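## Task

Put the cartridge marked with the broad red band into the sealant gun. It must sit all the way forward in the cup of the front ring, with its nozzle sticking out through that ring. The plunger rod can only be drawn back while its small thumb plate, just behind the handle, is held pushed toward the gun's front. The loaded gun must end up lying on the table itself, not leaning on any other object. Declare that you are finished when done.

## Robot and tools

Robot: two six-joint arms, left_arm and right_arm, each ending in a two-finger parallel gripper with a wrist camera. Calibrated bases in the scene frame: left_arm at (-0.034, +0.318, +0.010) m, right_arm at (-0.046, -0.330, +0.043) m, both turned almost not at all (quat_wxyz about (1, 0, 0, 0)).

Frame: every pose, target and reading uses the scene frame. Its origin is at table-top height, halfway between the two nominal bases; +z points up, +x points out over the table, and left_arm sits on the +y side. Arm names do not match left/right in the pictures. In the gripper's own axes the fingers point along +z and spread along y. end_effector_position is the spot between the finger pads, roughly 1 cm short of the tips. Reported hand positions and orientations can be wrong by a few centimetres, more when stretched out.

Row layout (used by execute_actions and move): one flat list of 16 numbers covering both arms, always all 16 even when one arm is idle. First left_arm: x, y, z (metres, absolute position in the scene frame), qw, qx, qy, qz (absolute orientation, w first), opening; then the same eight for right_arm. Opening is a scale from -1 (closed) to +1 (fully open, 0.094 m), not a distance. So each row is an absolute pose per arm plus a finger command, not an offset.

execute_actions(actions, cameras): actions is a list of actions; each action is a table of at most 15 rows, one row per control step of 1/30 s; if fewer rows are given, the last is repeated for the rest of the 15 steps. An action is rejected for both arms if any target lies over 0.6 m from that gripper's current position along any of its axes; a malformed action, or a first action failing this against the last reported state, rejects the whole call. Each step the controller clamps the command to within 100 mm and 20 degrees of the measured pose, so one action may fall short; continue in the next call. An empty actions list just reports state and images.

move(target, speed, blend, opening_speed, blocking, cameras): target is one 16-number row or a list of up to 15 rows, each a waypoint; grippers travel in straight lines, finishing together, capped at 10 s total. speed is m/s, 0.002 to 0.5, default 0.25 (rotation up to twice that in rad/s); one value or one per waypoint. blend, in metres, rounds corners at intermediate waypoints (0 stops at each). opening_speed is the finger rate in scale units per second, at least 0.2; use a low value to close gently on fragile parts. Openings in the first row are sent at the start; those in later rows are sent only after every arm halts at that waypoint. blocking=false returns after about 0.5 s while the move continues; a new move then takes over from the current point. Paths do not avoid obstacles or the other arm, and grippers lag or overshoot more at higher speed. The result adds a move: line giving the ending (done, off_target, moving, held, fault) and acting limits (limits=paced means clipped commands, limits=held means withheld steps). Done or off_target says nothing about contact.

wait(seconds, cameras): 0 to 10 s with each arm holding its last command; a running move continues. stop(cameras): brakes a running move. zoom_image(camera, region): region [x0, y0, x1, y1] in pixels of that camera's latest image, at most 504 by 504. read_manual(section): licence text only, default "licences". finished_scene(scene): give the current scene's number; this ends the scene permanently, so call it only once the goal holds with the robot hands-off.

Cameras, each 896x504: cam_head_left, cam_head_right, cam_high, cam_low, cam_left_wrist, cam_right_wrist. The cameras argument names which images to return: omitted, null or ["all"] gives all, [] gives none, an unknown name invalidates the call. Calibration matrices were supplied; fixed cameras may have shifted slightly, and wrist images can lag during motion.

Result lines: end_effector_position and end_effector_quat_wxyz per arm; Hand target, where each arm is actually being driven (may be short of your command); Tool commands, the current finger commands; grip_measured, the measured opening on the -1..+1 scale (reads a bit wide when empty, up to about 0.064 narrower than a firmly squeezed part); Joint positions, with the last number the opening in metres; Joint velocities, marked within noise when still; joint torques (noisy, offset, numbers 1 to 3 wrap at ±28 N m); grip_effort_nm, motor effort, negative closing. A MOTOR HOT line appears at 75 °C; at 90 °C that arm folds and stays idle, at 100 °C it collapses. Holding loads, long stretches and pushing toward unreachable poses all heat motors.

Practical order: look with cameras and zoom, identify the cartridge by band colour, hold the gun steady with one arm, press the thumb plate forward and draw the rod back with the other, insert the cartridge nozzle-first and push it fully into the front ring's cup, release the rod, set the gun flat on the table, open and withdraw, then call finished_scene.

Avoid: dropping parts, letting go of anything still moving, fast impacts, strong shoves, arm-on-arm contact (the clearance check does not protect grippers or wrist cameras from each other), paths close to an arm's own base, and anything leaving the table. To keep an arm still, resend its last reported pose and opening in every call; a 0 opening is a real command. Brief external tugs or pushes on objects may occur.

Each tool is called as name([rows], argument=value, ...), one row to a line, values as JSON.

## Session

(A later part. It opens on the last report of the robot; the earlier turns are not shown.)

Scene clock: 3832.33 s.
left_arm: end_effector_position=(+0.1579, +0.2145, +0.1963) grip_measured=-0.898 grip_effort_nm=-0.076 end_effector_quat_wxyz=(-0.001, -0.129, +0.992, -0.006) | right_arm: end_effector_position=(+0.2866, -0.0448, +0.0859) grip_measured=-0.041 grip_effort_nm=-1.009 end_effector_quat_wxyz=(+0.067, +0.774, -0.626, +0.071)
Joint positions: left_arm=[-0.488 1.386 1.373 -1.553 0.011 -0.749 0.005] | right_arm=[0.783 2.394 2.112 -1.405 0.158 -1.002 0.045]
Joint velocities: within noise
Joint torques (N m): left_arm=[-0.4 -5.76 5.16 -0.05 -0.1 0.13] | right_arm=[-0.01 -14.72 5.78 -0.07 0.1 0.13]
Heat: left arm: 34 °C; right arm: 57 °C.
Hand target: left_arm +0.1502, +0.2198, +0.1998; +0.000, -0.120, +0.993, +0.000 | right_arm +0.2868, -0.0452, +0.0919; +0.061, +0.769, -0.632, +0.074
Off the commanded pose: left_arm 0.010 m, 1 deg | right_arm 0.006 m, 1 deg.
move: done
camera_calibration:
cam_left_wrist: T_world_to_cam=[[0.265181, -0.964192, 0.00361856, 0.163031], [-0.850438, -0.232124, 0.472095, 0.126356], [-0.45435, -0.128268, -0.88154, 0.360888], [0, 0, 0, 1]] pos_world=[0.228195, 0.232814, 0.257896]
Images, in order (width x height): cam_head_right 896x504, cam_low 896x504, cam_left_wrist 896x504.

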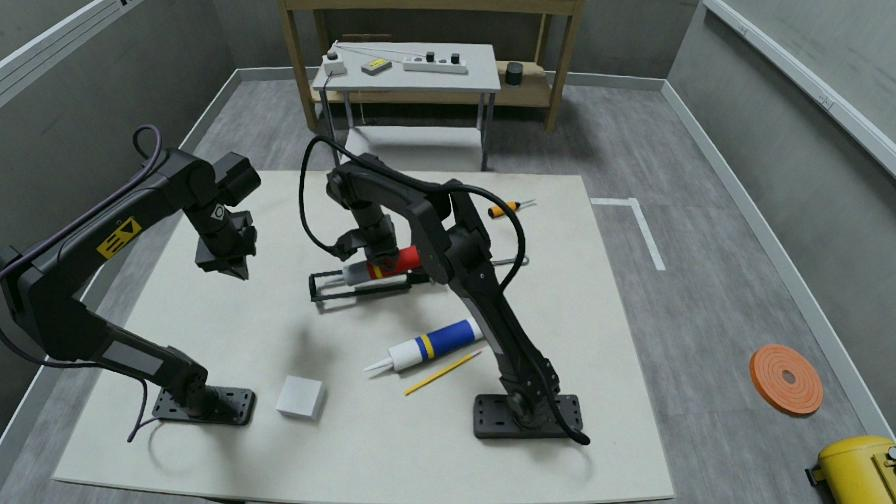

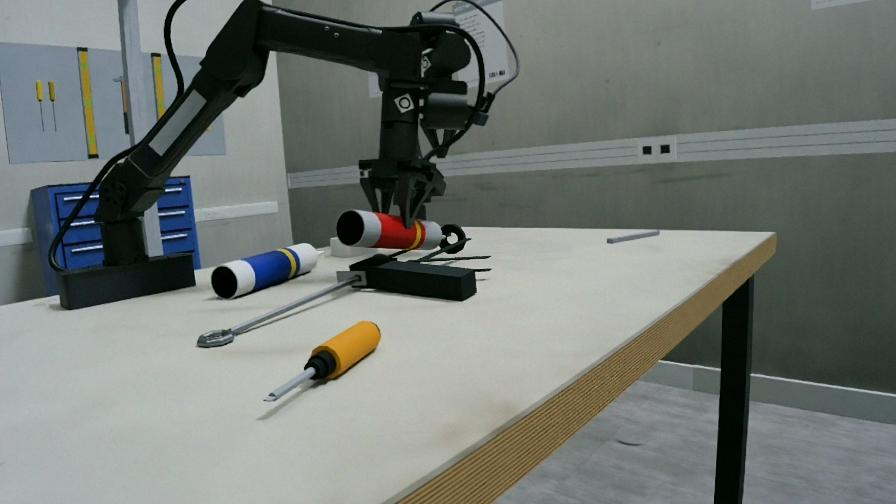

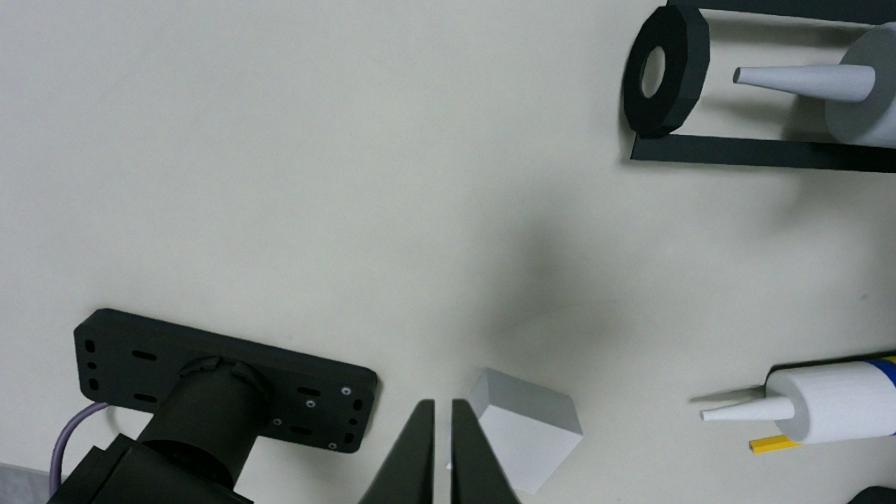

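move([
  [0.15,0.22,0.20,0,-0.1201,0.9928,0,-0.9,0.281,-0.024,0.084,-0.0608,-0.7691,0.6318,-0.0740,-0.25],
], speed=0.06, cameras=["cam_left_wrist"])

zoom_image(camera="cam_left_wrist", region=[596, 0, 896, 180])

Scene clock: 3865.07 s.
left_arm: end_effector_position=(+0.1579, +0.2145, +0.1963) grip_measured=-0.898 grip_effort_nm=-0.076 end_effector_quat_wxyz=(-0.001, -0.129, +0.992, -0.006) | right_arm: end_effector_position=(+0.2788, -0.0283, +0.0754) grip_measured=-0.041 grip_effort_nm=-1.004 end_effector_quat_wxyz=(+0.068, +0.771, -0.629, +0.073)
Joint positions: left_arm=[-0.488 1.386 1.373 -1.553 0.011 -0.749 0.005] | right_arm=[0.822 2.437 2.146 -1.405 0.156 -0.954 0.045]
Joint velocities: within noise
Joint torques (N m): left_arm=[-0.44 -5.89 5.14 -0.09 -0.09 0.2] | right_arm=[0.16 -13.57 9.62 -0.32 0.08 0.13]
Heat: left arm: 34 °C; right arm: 59 °C.
Hand target: left_arm +0.1502, +0.2198, +0.1998; +0.000, -0.120, +0.993, +0.000 | right_arm +0.2813, -0.0247, +0.0842; +0.060, +0.767, -0.635, +0.074
Off the commanded pose: left_arm 0.010 m, 1 deg | right_arm 0.010 m, 1 deg.
move: done
camera_calibration:
cam_left_wrist: T_world_to_cam=[[0.265181, -0.964192, 0.00361856, 0.163031], [-0.850438, -0.232124, 0.472095, 0.126356], [-0.45435, -0.128268, -0.88154, 0.360888], [0, 0, 0, 1]] pos_world=[0.228195, 0.232814, 0.257896]
Images, in order (width x height): cam_left_wrist 896x504.

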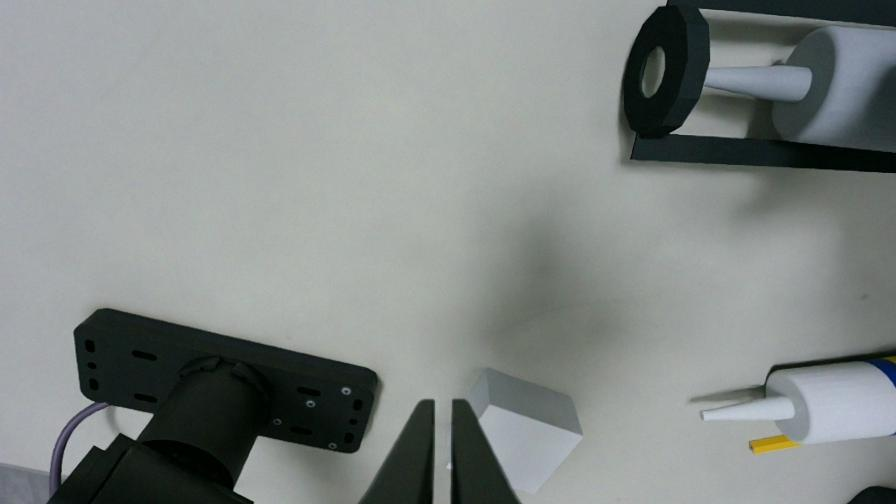

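Scaled by 1.680 from the camera's 896x504 image, which has a finer 1280x720 frame.

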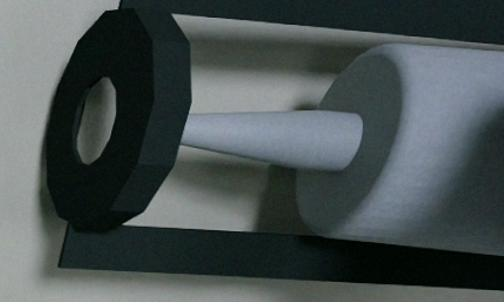

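move([
  [0.15,0.22,0.20,0,-0.1201,0.9928,0,-0.9,0.278,-0.009,0.080,-0.0608,-0.7691,0.6318,-0.0740,-0.25],
], speed=0.05, cameras=["cam_left_wrist"])

zoom_image(camera="cam_left_wrist", region=[596, 0, 896, 180])

Scene clock: 3878.03 s.
left_arm: end_effector_position=(+0.1579, +0.2145, +0.1963) grip_measured=-0.898 grip_effort_nm=-0.081 end_effector_quat_wxyz=(-0.001, -0.129, +0.992, -0.006) | right_arm: end_effector_position=(+0.2768, -0.0123, +0.0714) grip_measured=-0.041 grip_effort_nm=-1.013 end_effector_quat_wxyz=(+0.066, +0.773, -0.627, +0.075)
Joint positions: left_arm=[-0.488 1.386 1.373 -1.553 0.011 -0.749 0.005] | right_arm=[0.849 2.494 2.233 -1.436 0.156 -0.933 0.045]
Joint velocities: within noise
Joint torques (N m): left_arm=[-0.42 -5.81 5.04 -0.09 -0.09 0.16] | right_arm=[0.5 -13.76 9.61 -0.36 0.05 0.13]
Heat: left arm: 34 °C; right arm: 56 °C.
Hand target: left_arm +0.1502, +0.2198, +0.1998; +0.000, -0.120, +0.993, +0.000 | right_arm +0.2766, -0.0077, +0.0795; +0.060, +0.770, -0.631, +0.074
Off the commanded pose: left_arm 0.010 m, 1 deg | right_arm 0.009 m, 1 deg.
move: done
camera_calibration:
cam_left_wrist: T_world_to_cam=[[0.265181, -0.964192, 0.00361856, 0.163031], [-0.850438, -0.232124, 0.472095, 0.126356], [-0.45435, -0.128268, -0.88154, 0.360888], [0, 0, 0, 1]] pos_world=[0.228195, 0.232814, 0.257896]
Images, in order (width x height): cam_left_wrist 896x504.

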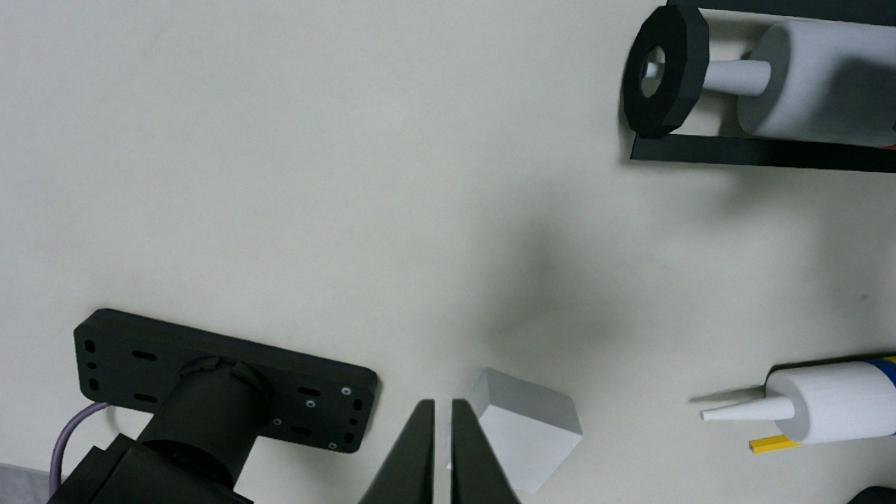

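Scaled by 1.680 from the camera's 896x504 image, which has a finer 1280x720 frame.

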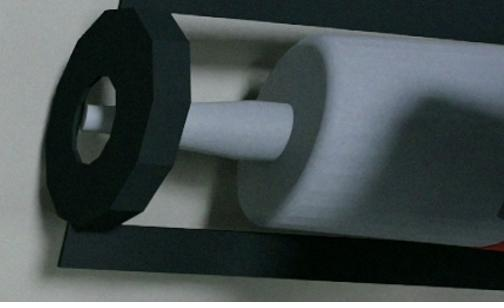

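move([
  [0.15,0.22,0.20,0,-0.1201,0.9928,0,-0.9,0.276,0.004,0.080,-0.0660,-0.7686,0.6314,-0.0800,-0.25],
  [0.15,0.22,0.20,0,-0.1201,0.9928,0,-0.9,0.273,0.0185,0.0775,-0.0691,-0.7682,0.6310,-0.0841,-0.25],
], speed=0.05, blend=0.005, cameras=["cam_left_wrist","cam_low","cam_head_left"])

zoom_image(camera="cam_left_wrist", region=[596, 0, 896, 180])

zoom_image(camera="cam_low", region=[320, 190, 520, 310])

Scene clock: 3929.23 s.
left_arm: end_effector_position=(+0.1579, +0.2145, +0.1963) grip_measured=-0.898 grip_effort_nm=-0.076 end_effector_quat_wxyz=(-0.001, -0.129, +0.992, -0.006) | right_arm: end_effector_position=(+0.2770, +0.0064, +0.0698) grip_measured=-0.041 grip_effort_nm=-1.009 end_effector_quat_wxyz=(+0.072, +0.767, -0.631, +0.089)
Joint positions: left_arm=[-0.488 1.386 1.373 -1.553 0.011 -0.749 0.005] | right_arm=[0.884 2.619 2.457 -1.552 0.179 -0.881 0.045]
Joint velocities: within noise
Joint torques (N m): left_arm=[-0.51 -5.79 5.22 -0.04 -0.11 0.16] | right_arm=[1.09 -14.42 9.59 -0.26 0.04 0.11]
Heat: left arm: 33 °C; right arm: 55 °C.
Hand target: left_arm +0.1502, +0.2198, +0.1998; +0.000, -0.120, +0.993, +0.000 | right_arm +0.2755, +0.0149, +0.0775; +0.059, +0.767, -0.632, +0.088
Off the commanded pose: left_arm 0.010 m, 1 deg | right_arm 0.015 m, 1 deg.
joint sent to its limit (right arm) — joint 4 (wrist pitch), lower limit. The joint targets are off in position, not in orientation.
move: off_target (right_arm)
camera_calibration:
cam_left_wrist: T_world_to_cam=[[0.265181, -0.964192, 0.00361856, 0.163031], [-0.850438, -0.232124, 0.472095, 0.126356], [-0.45435, -0.128268, -0.88154, 0.360888], [0, 0, 0, 1]] pos_world=[0.228195, 0.232814, 0.257896]
Images, in order (width x height): cam_head_left 896x504, cam_low 896x504, cam_left_wrist 896x504.

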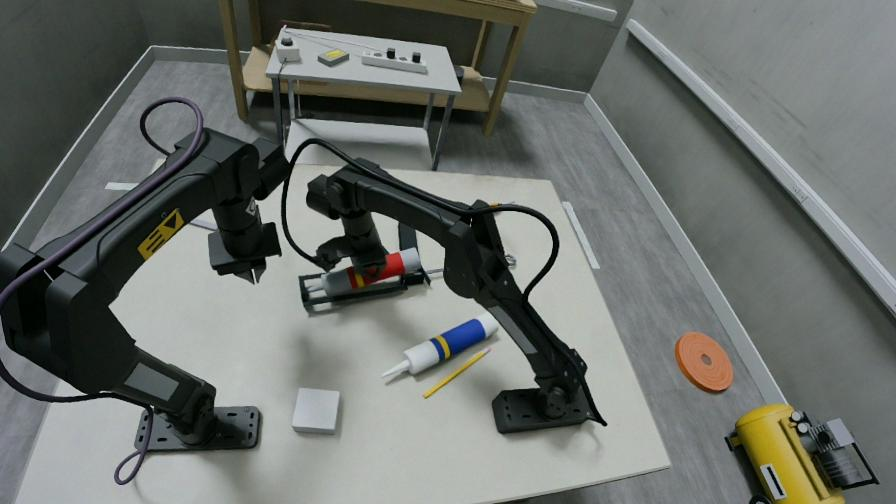

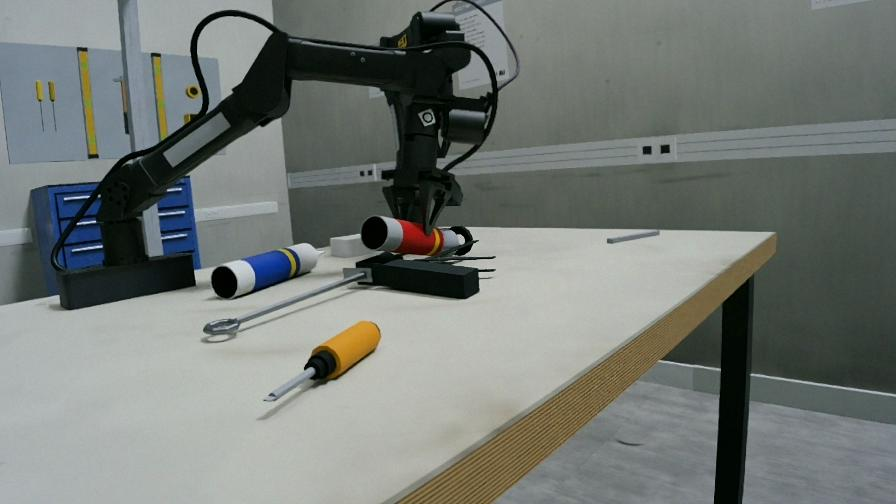

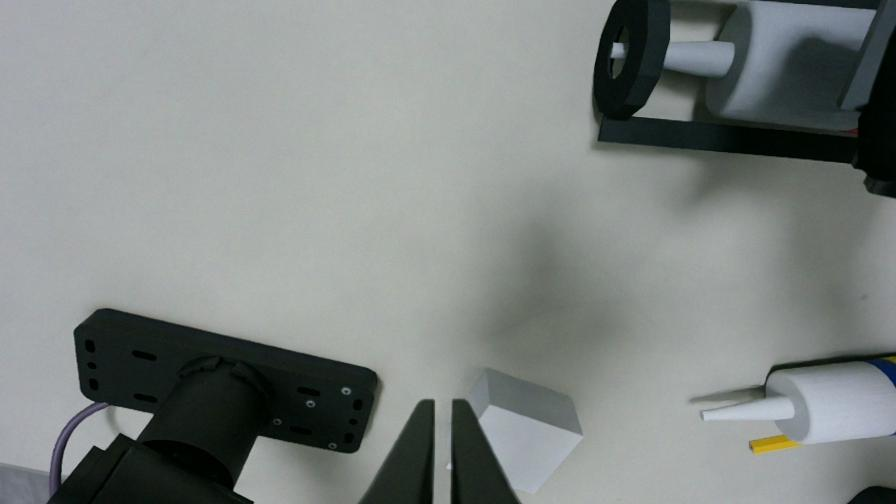

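Scaled by 1.680 from the camera's 896x504 image, which has a finer 1280x720 frame.

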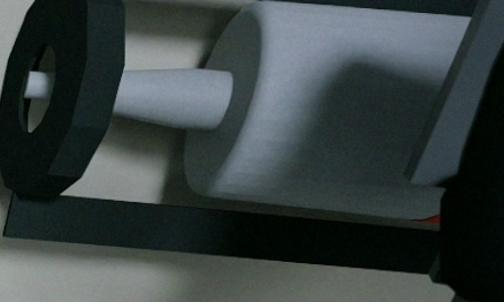

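Scaled by 2.520 from the camera's 896x504 image, which has a finer 1280x720 frame.

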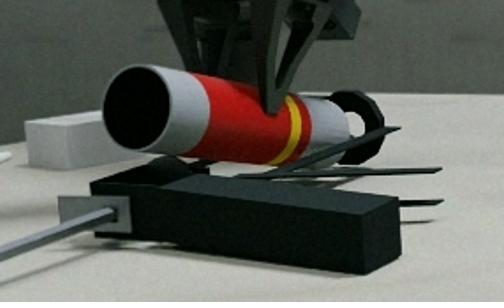

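move([
  [0.225,0.195,0.12,0,-0.1132,0.9936,0,-0.97,0.276,0.004,0.080,-0.0660,-0.7686,0.6314,-0.0800,-0.25],
  [0.226,0.190,0.060,0,-0.1132,0.9936,0,-0.97,0.276,0.004,0.080,-0.0660,-0.7686,0.6314,-0.0800,-0.25],
], speed=0.1, blend=0.01, cameras=["cam_left_wrist","cam_low","cam_head_left"])

Scene clock: 3963.70 s.
left_arm: end_effector_position=(+0.2114, +0.1969, +0.1134) grip_measured=-0.968 grip_effort_nm=-0.076 end_effector_quat_wxyz=(-0.020, -0.117, +0.993, +0.006) | right_arm: end_effector_position=(+0.2740, +0.0057, +0.0664) grip_measured=-0.041 grip_effort_nm=-1.009 end_effector_quat_wxyz=(+0.078, +0.769, -0.629, +0.083)
Joint positions: left_arm=[-0.453 1.622 1.261 -1.25 0.011 -0.689 0.001] | right_arm=[0.884 2.619 2.443 -1.549 0.168 -0.887 0.045]
Joint velocities: within noise
Joint torques (N m): left_arm=[-0.03 -6.11 6.27 0.04 0.01 -0.01] | right_arm=[-0.69 -17.72 4.97 -0.11 -0.05 -0.13]
Heat: left arm: 33 °C; right arm: 58 °C.
Hand target: left_arm +0.2124, +0.1964, +0.1159; -0.017, -0.117, +0.993, +0.004 | right_arm +0.2752, +0.0053, +0.0795; +0.066, +0.771, -0.629, +0.076
Off the commanded pose: left_arm 0.056 m, 2 deg | right_arm 0.014 m, 1 deg.
move: held (left_arm; a check stopped the path), off_target (right_arm); path passed 1 of 2 targets; limits=held
pose unreachable (left arm): on one or more control steps of this call, first in action 0 (counted from 0), this arm could not follow its commanded pose, so it was not sent that pose on those steps. It may still have moved: this result reports where it is.
cause: moving toward the commanded pose would bring a part of the arm too close to another arm (this arm's wrist (the part past joint 4) and the right arm's wrist (the part past joint 4), along the way the arms are being sent, or toward where that arm still pushes).
camera_calibration:
cam_left_wrist: T_world_to_cam=[[0.241023, -0.970204, -0.0247501, 0.141654], [-0.836775, -0.220659, 0.501116, 0.198499], [-0.491646, -0.10007, -0.865026, 0.310301], [0, 0, 0, 1]] pos_world=[0.284516, 0.212286, 0.172453]
Images, in order (width x height): cam_head_left 896x504, cam_low 896x504, cam_left_wrist 896x504.

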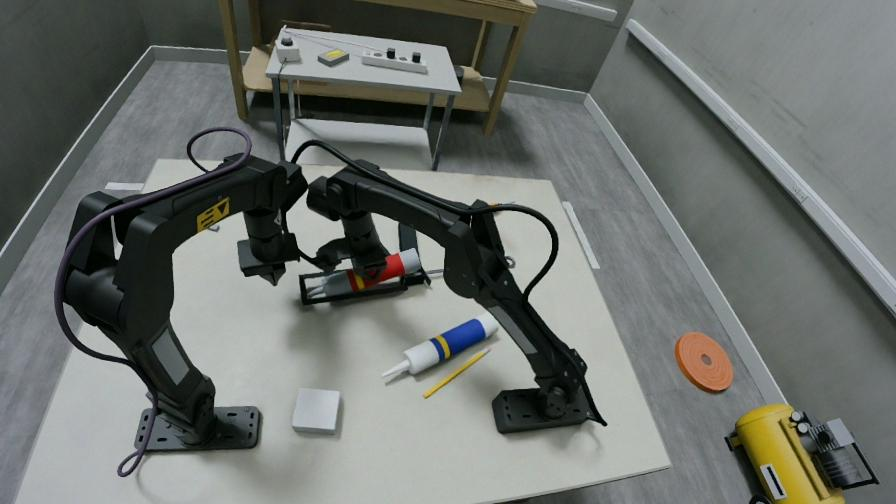

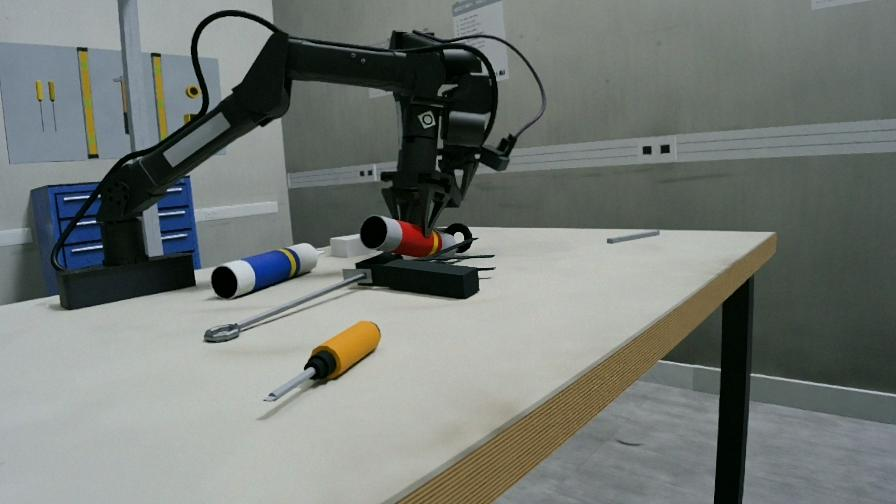

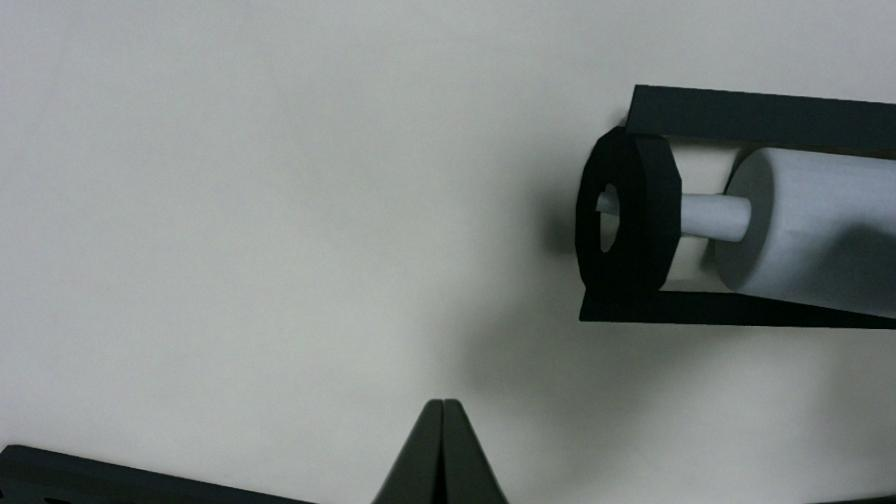

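move([
  [0.205,0.225,0.13,0.0406,-0.1057,0.9276,-0.3561,-0.97,0.276,0.004,0.078,-0.0608,-0.7691,0.6318,-0.0740,-0.25],
  [0.226,0.190,0.068,0.0406,-0.1057,0.9276,-0.3561,-0.97,0.276,0.004,0.078,-0.0608,-0.7691,0.6318,-0.0740,-0.25],
], speed=[0.3,0.1], blend=0.01, cameras=["cam_left_wrist","cam_low","cam_head_left"])

Scene clock: 3987.20 s.
left_arm: end_effector_position=(+0.2210, +0.1930, +0.0681) grip_measured=-0.968 grip_effort_nm=-0.071 end_effector_quat_wxyz=(+0.032, -0.107, +0.932, -0.344) | right_arm: end_effector_position=(+0.2740, +0.0058, +0.0658) grip_measured=-0.041 grip_effort_nm=-1.009 end_effector_quat_wxyz=(+0.073, +0.770, -0.628, +0.087)
Joint positions: left_arm=[-0.054 1.472 0.741 -0.621 0.677 -0.362 0.001] | right_arm=[0.887 2.599 2.403 -1.52 0.176 -0.885 0.045]
Joint velocities: within noise
Joint torques (N m): left_arm=[-0.75 -3.75 4.93 0.86 0.54 -0.11] | right_arm=[-0.68 -17.84 4.67 -0.05 -0.08 -0.13]
Heat: left arm: 33 °C; right arm: 63 °C.
Hand target: left_arm +0.2243, +0.1878, +0.0675; +0.038, -0.102, +0.928, -0.356 | right_arm +0.2747, +0.0059, +0.0786; +0.060, +0.771, -0.629, +0.078
Off the commanded pose: left_arm 0.006 m, 2 deg | right_arm 0.013 m, 2 deg.
move: off_target (right_arm)
camera_calibration:
cam_left_wrist: T_world_to_cam=[[0.187987, -0.742546, 0.642874, 0.0567313], [-0.922018, 0.0921291, 0.376026, 0.195351], [-0.338444, -0.663429, -0.667321, 0.336809], [0, 0, 0, 1]] pos_world=[0.283443, 0.247577, 0.114831]
Images, in order (width x height): cam_head_left 896x504, cam_low 896x504, cam_left_wrist 896x504.

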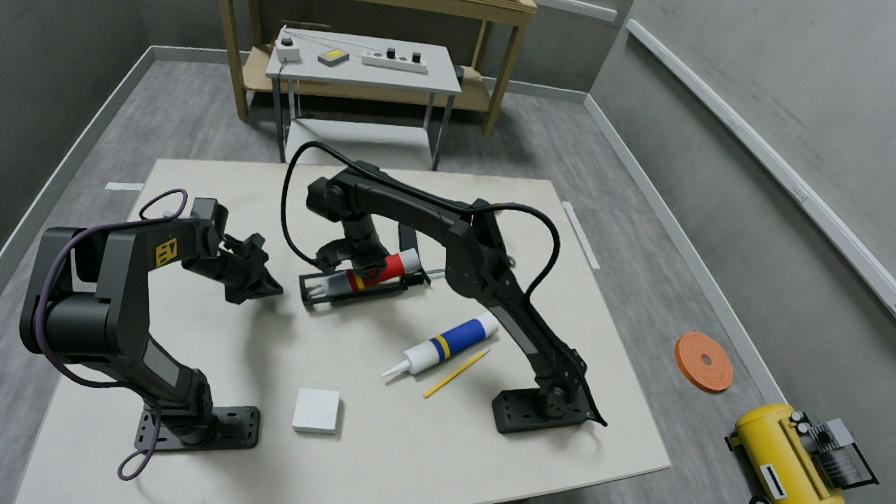

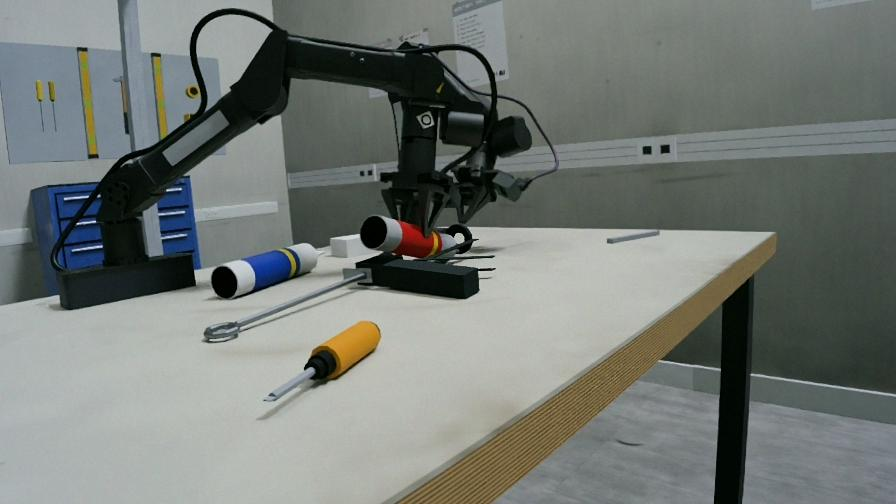

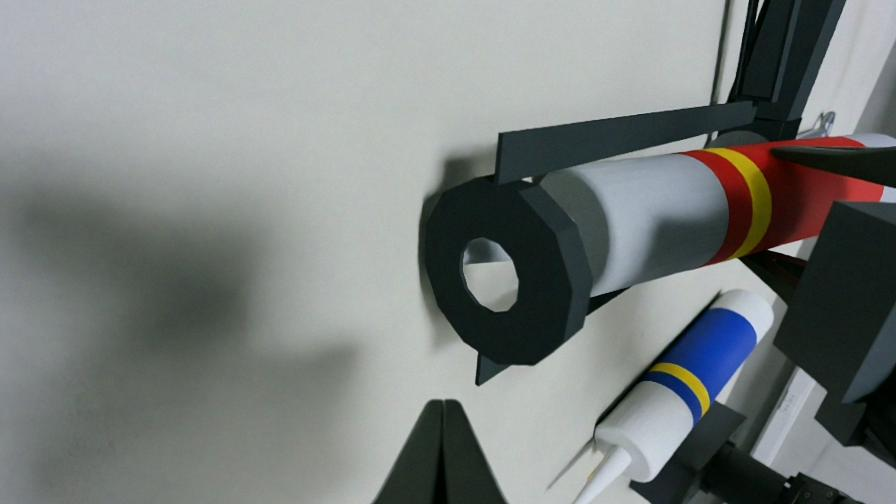

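zoom_image(camera="cam_left_wrist", region=[400, 90, 760, 390])

Scaled by 1.400 from the camera's 896x504 image, which has a finer 1280x720 frame.

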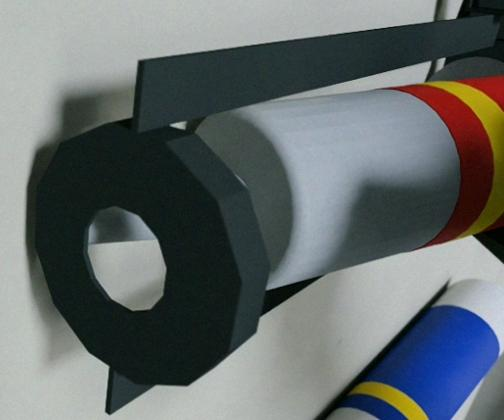

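move([
  [0.222,0.197,0.072,0.0406,-0.1057,0.9276,-0.3561,-0.97,0.272,-0.007,0.084,-0.0608,-0.7691,0.6318,-0.0740,-0.25],
], speed=0.06, cameras=["cam_left_wrist"])

zoom_image(camera="cam_left_wrist", region=[400, 90, 760, 390])

Scene clock: 4019.20 s.
left_arm: end_effector_position=(+0.2250, +0.2016, +0.0681) grip_measured=-0.968 grip_effort_nm=-0.071 end_effector_quat_wxyz=(+0.039, -0.119, +0.931, -0.343) | right_arm: end_effector_position=(+0.2693, -0.0060, +0.0667) grip_measured=-0.041 grip_effort_nm=-1.009 end_effector_quat_wxyz=(+0.078, +0.764, -0.636, +0.078)
Joint positions: left_arm=[-0.02 1.472 0.741 -0.621 0.677 -0.355 0.001] | right_arm=[0.872 2.534 2.284 -1.476 0.159 -0.881 0.045]
Joint velocities: within noise
Joint torques (N m): left_arm=[0.43 -5.22 5.08 0.49 0.58 0.25] | right_arm=[-0.68 -18.1 4.89 -0.1 -0.05 -0.24]
Heat: left arm: 31 °C; right arm: 64 °C.
Hand target: left_arm +0.2232, +0.1993, +0.0719; +0.042, -0.110, +0.927, -0.356 | right_arm +0.2707, -0.0060, +0.0830; +0.062, +0.768, -0.633, +0.071
Off the commanded pose: left_arm 0.007 m, 2 deg | right_arm 0.018 m, 2 deg.
move: off_target (right_arm)
camera_calibration:
cam_left_wrist: T_world_to_cam=[[0.205528, -0.737767, 0.643007, 0.0574898], [-0.926037, 0.0659219, 0.371631, 0.204799], [-0.316565, -0.671829, -0.669651, 0.340876], [0, 0, 0, 1]] pos_world=[0.285746, 0.257924, 0.115192]
Images, in order (width x height): cam_left_wrist 896x504.

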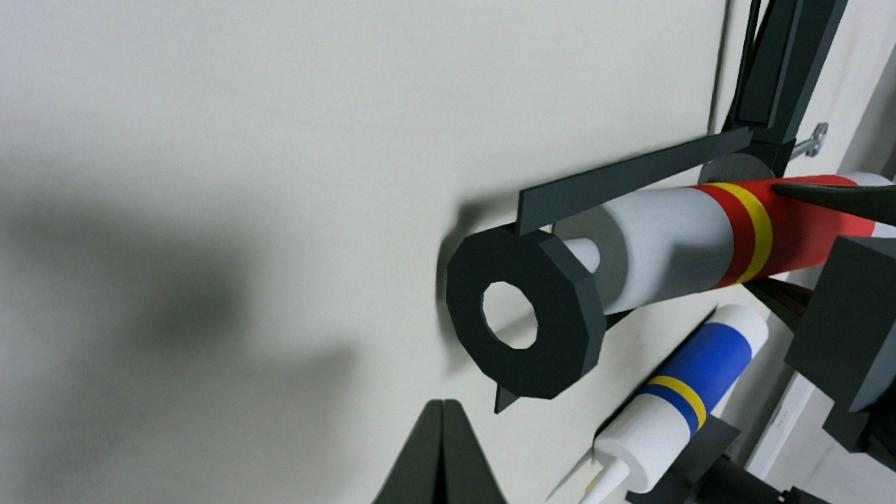

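Scaled by 1.400 from the camera's 896x504 image, which has a finer 1280x720 frame.

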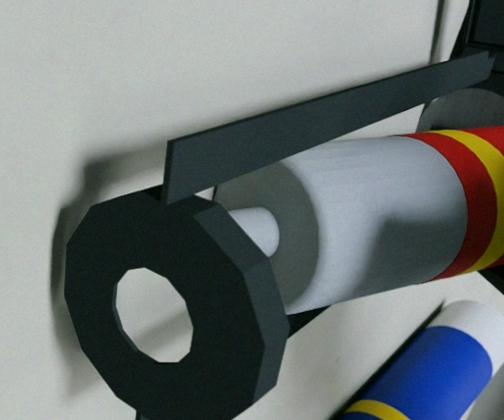

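execute_actions(actions=[], cameras=["cam_high","cam_head_left","cam_head_right","cam_low"])

zoom_image(camera="cam_high", region=[370, 220, 570, 340])

zoom_image(camera="cam_head_left", region=[280, 220, 480, 340])

Scene clock: 4039.17 s.
left_arm: end_effector_position=(+0.2250, +0.2016, +0.0681) grip_measured=-0.968 grip_effort_nm=-0.076 end_effector_quat_wxyz=(+0.039, -0.119, +0.931, -0.343) | right_arm: end_effector_position=(+0.2693, -0.0060, +0.0667) grip_measured=-0.041 grip_effort_nm=-1.009 end_effector_quat_wxyz=(+0.078, +0.764, -0.636, +0.078)
Joint positions: left_arm=[-0.02 1.472 0.741 -0.621 0.677 -0.355 0.001] | right_arm=[0.872 2.534 2.284 -1.476 0.159 -0.881 0.045]
Joint velocities: within noise
Joint torques (N m): left_arm=[0.46 -5.24 5.08 0.46 0.57 0.24] | right_arm=[-0.66 -18.09 4.89 -0.1 -0.06 -0.24]
Heat: left arm: 31 °C; right arm: 66 °C.
Hand target: left_arm +0.2232, +0.1993, +0.0719; +0.042, -0.110, +0.927, -0.356 | right_arm +0.2707, -0.0060, +0.0830; +0.062, +0.768, -0.633, +0.071
Tool commands: left_gripper/opening=-0.97 right_gripper/opening=-0.25
Off the commanded pose: left_arm 0.007 m, 2 deg | right_arm 0.018 m, 2 deg.
Images, in order (width x height): cam_head_left 896x504, cam_head_right 896x504, cam_high 896x504, cam_low 896x504.

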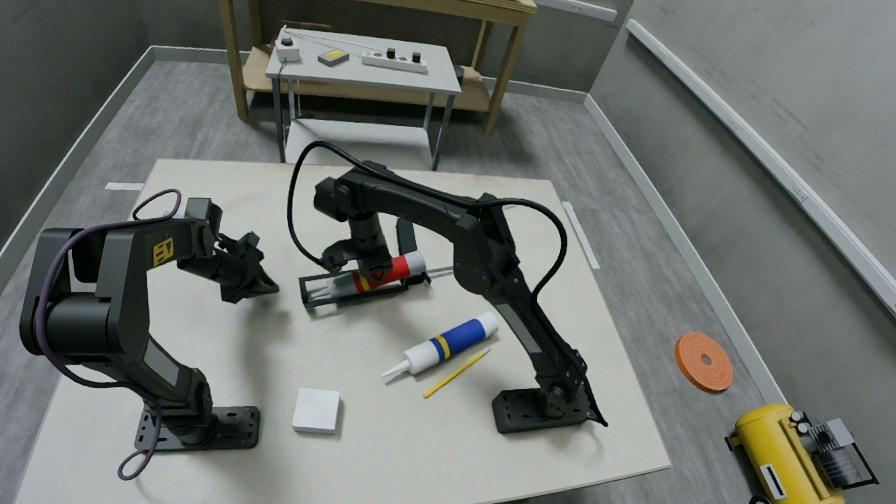

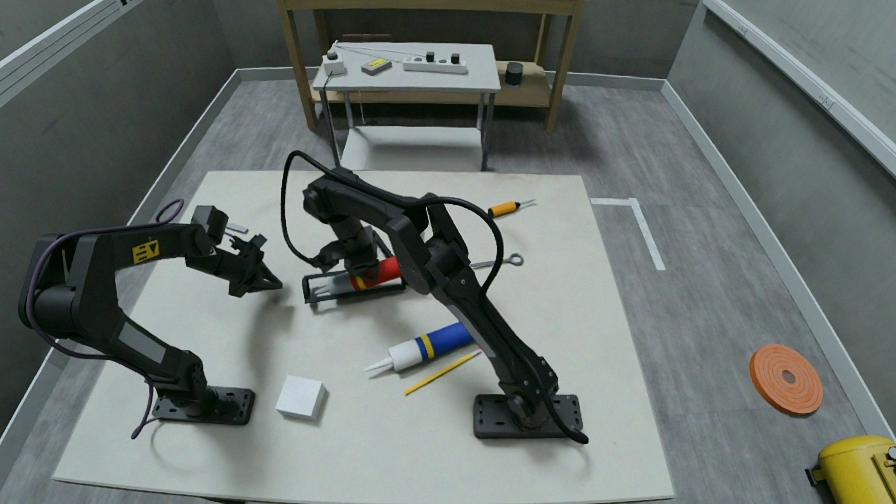

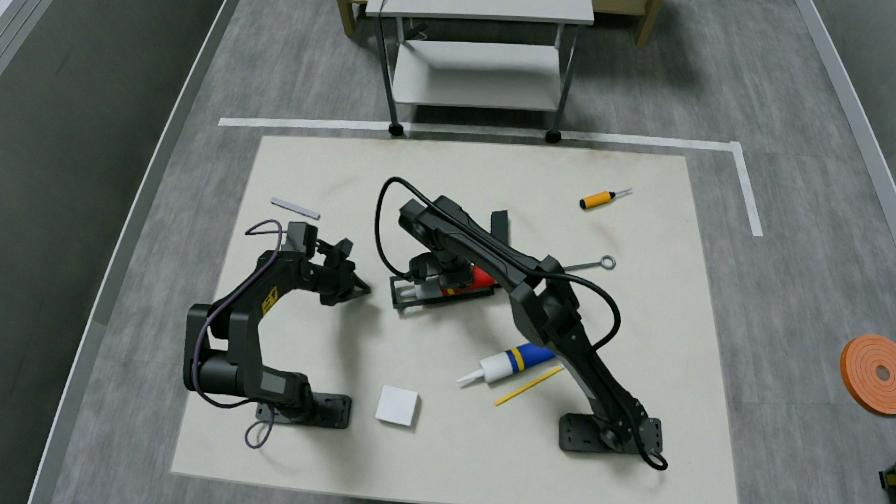

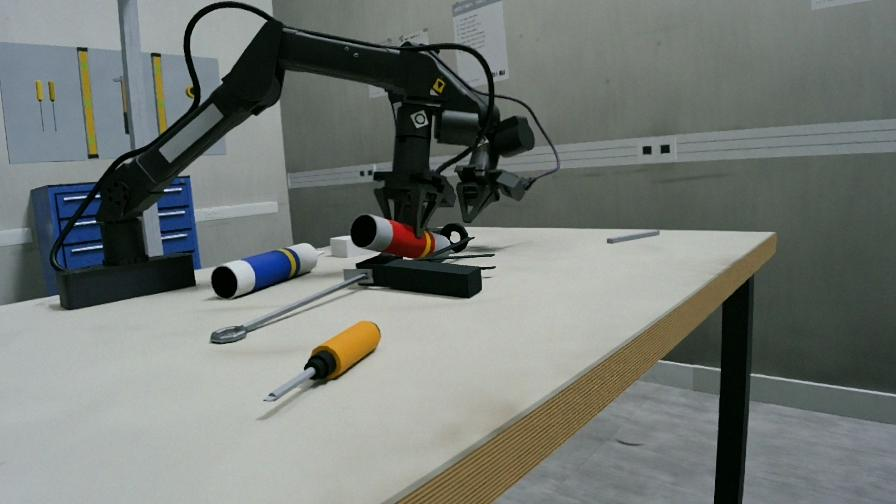

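Scaled by 2.520 from the camera's 896x504 image, which has a finer 1280x720 frame.

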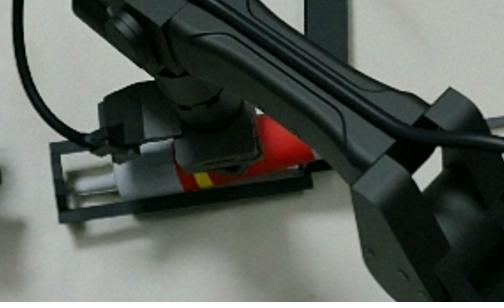

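Scaled by 2.520 from the camera's 896x504 image, which has a finer 1280x720 frame.

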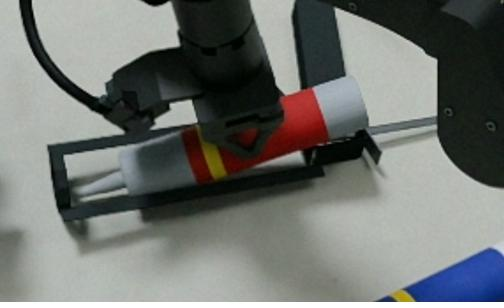

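move([
  [0.165,0.200,0.085,0.0406,-0.1057,0.9276,-0.3561,-0.97,0.272,-0.007,0.084,-0.0608,-0.7691,0.6318,-0.0740,-0.25],
], speed=0.15, cameras=["cam_left_wrist"])

zoom_image(camera="cam_left_wrist", region=[400, 0, 760, 300])

Scene clock: 4093.90 s.
left_arm: end_effector_position=(+0.1727, +0.2015, +0.0808) grip_measured=-0.968 grip_effort_nm=-0.071 end_effector_quat_wxyz=(+0.045, -0.111, +0.931, -0.344) | right_arm: end_effector_position=(+0.2691, -0.0058, +0.0667) grip_measured=-0.041 grip_effort_nm=-1.009 end_effector_quat_wxyz=(+0.078, +0.764, -0.636, +0.078)
Joint positions: left_arm=[-0.026 1.211 0.602 -0.73 0.677 -0.349 0.001] | right_arm=[0.872 2.534 2.284 -1.476 0.158 -0.881 0.045]
Joint velocities: within noise
Joint torques (N m): left_arm=[0.2 -4.22 5.39 0.25 0.59 0.23] | right_arm=[-0.75 -18.15 4.93 -0.1 0.01 -0.28]
Heat: left arm: 30 °C; right arm: 69 °C.
Hand target: left_arm +0.1653, +0.1983, +0.0851; +0.040, -0.103, +0.928, -0.356 | right_arm +0.2718, -0.0068, +0.0836; +0.061, +0.769, -0.632, +0.074
Off the commanded pose: left_arm 0.009 m, 2 deg | right_arm 0.018 m, 2 deg.
move: off_target (right_arm)
camera_calibration:
cam_left_wrist: T_world_to_cam=[[0.187149, -0.74031, 0.64569, 0.0634305], [-0.931149, 0.0757106, 0.356692, 0.151746], [-0.312949, -0.667988, -0.67517, 0.331826], [0, 0, 0, 1]] pos_world=[0.233272, 0.257125, 0.128956]
Images, in order (width x height): cam_left_wrist 896x504.

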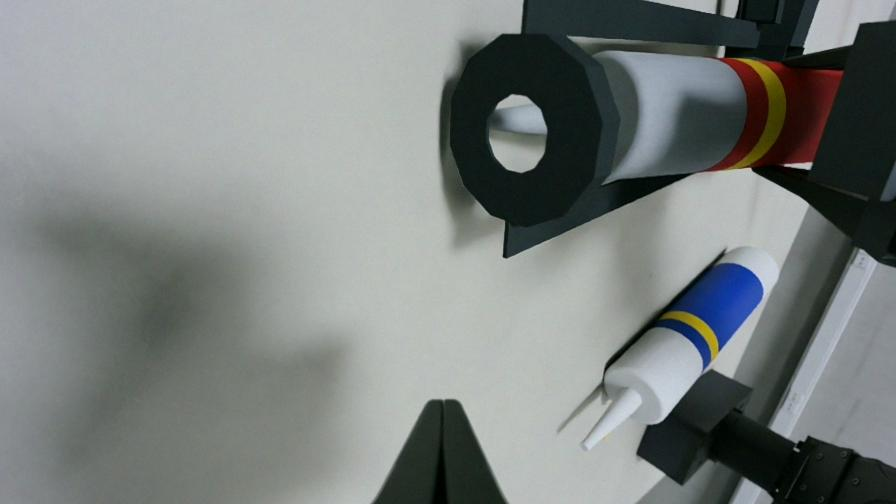

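Scaled by 1.400 from the camera's 896x504 image, which has a finer 1280x720 frame.

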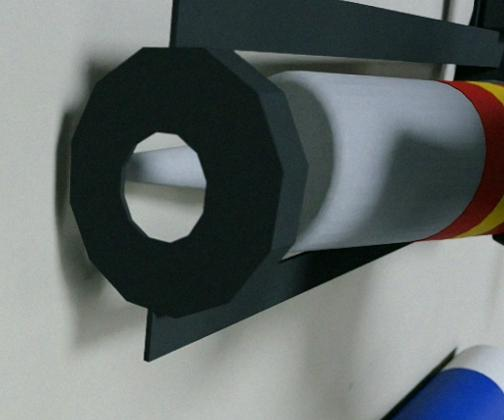

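move([
  [0.167,0.200,0.085,0.0406,-0.1057,0.9276,-0.3561,-0.97,0.265,-0.012,0.090,-0.0608,-0.7691,0.6318,-0.0740,-0.25],
], speed=0.08, cameras=["cam_left_wrist"])

zoom_image(camera="cam_left_wrist", region=[400, 0, 760, 300])

Scene clock: 4113.77 s.
left_arm: end_effector_position=(+0.1727, +0.2015, +0.0808) grip_measured=-0.968 grip_effort_nm=-0.076 end_effector_quat_wxyz=(+0.046, -0.109, +0.931, -0.344) | right_arm: end_effector_position=(+0.2635, -0.0123, +0.0677) grip_measured=-0.041 grip_effort_nm=-1.009 end_effector_quat_wxyz=(+0.082, +0.764, -0.636, +0.078)
Joint positions: left_arm=[-0.026 1.211 0.602 -0.73 0.677 -0.344 0.001] | right_arm=[0.872 2.492 2.21 -1.451 0.158 -0.881 0.045]
Joint velocities: within noise
Joint torques (N m): left_arm=[0.5 -3.56 5.6 0.24 0.58 0.24] | right_arm=[-0.4 -18.81 5.19 -0.19 0.02 -0.24]
Heat: left arm: 30 °C; right arm: 69 °C.
Hand target: left_arm +0.1670, +0.1990, +0.0849; +0.041, -0.103, +0.928, -0.356 | right_arm +0.2649, -0.0121, +0.0897; +0.061, +0.769, -0.632, +0.074
Off the commanded pose: left_arm 0.007 m, 2 deg | right_arm 0.022 m, 3 deg.
move: off_target (right_arm)
camera_calibration:
cam_left_wrist: T_world_to_cam=[[0.182686, -0.741434, 0.645679, 0.0644286], [-0.931912, 0.0787006, 0.354044, 0.151489], [-0.313315, -0.666395, -0.676573, 0.331682], [0, 0, 0, 1]] pos_world=[0.233325, 0.256878, 0.129173]
Images, in order (width x height): cam_left_wrist 896x504.

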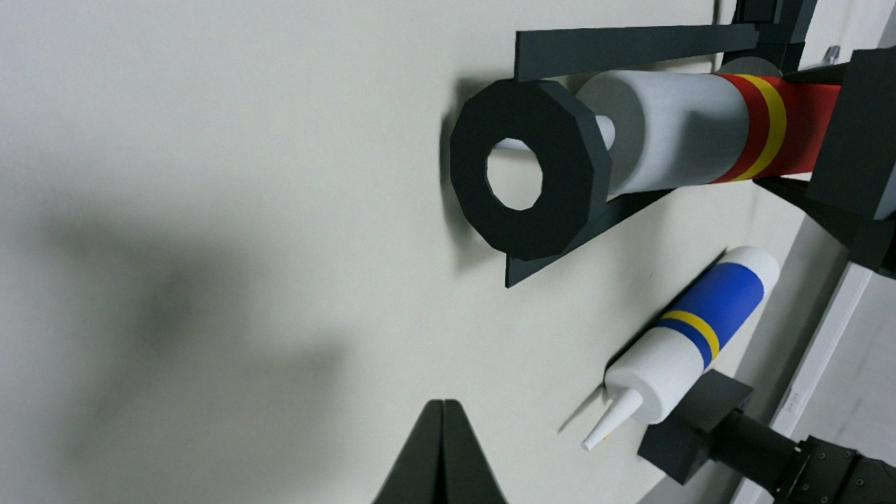

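Scaled by 1.400 from the camera's 896x504 image, which has a finer 1280x720 frame.

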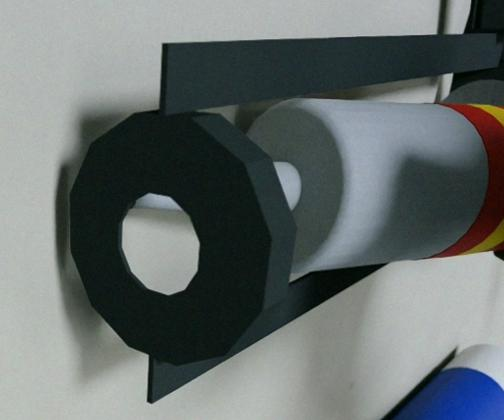

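move([
  [0.167,0.200,0.085,0.0406,-0.1057,0.9276,-0.3561,-0.97,0.266,-0.030,0.115,-0.0608,-0.7691,0.6318,-0.0740,-0.25],
], speed=0.08, cameras=["cam_left_wrist"])

zoom_image(camera="cam_left_wrist", region=[400, 0, 760, 300])

Scene clock: 4125.50 s.
left_arm: end_effector_position=(+0.1738, +0.2034, +0.0808) grip_measured=-0.968 grip_effort_nm=-0.076 end_effector_quat_wxyz=(+0.047, -0.114, +0.931, -0.344) | right_arm: end_effector_position=(+0.2698, -0.0270, +0.0881) grip_measured=-0.041 grip_effort_nm=-1.009 end_effector_quat_wxyz=(+0.074, +0.764, -0.636, +0.074)
Joint positions: left_arm=[-0.017 1.211 0.602 -0.73 0.677 -0.344 0.001] | right_arm=[0.838 2.426 2.175 -1.462 0.156 -0.916 0.045]
Joint velocities: within noise
Joint torques (N m): left_arm=[0.59 -3.7 5.55 0.25 0.6 0.19] | right_arm=[-0.29 -18.8 5.93 -0.47 0.06 -0.18]
Heat: left arm: 30 °C; right arm: 66 °C.
Hand target: left_arm +0.1680, +0.2009, +0.0848; +0.042, -0.108, +0.927, -0.356 | right_arm +0.2677, -0.0313, +0.1141; +0.061, +0.768, -0.633, +0.074
Off the commanded pose: left_arm 0.009 m, 2 deg | right_arm 0.027 m, 2 deg.
move: off_target (right_arm)
camera_calibration:
cam_left_wrist: T_world_to_cam=[[0.189503, -0.739721, 0.645679, 0.0641166], [-0.932596, 0.0701201, 0.354044, 0.154195], [-0.307169, -0.66925, -0.676573, 0.3328], [0, 0, 0, 1]] pos_world=[0.233878, 0.259343, 0.129173]
Images, in order (width x height): cam_left_wrist 896x504.

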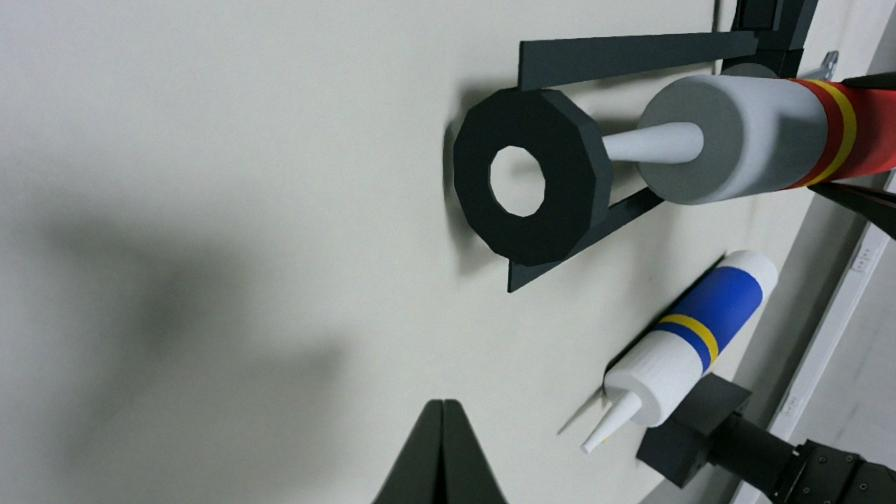

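Scaled by 1.400 from the camera's 896x504 image, which has a finer 1280x720 frame.

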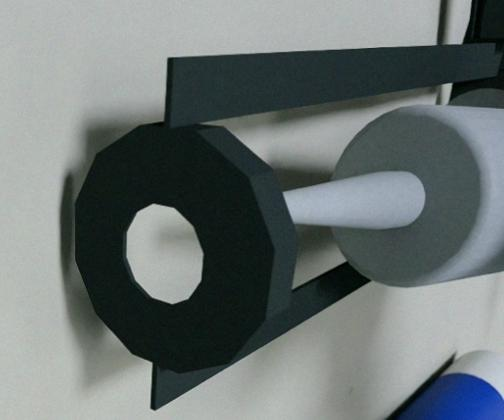

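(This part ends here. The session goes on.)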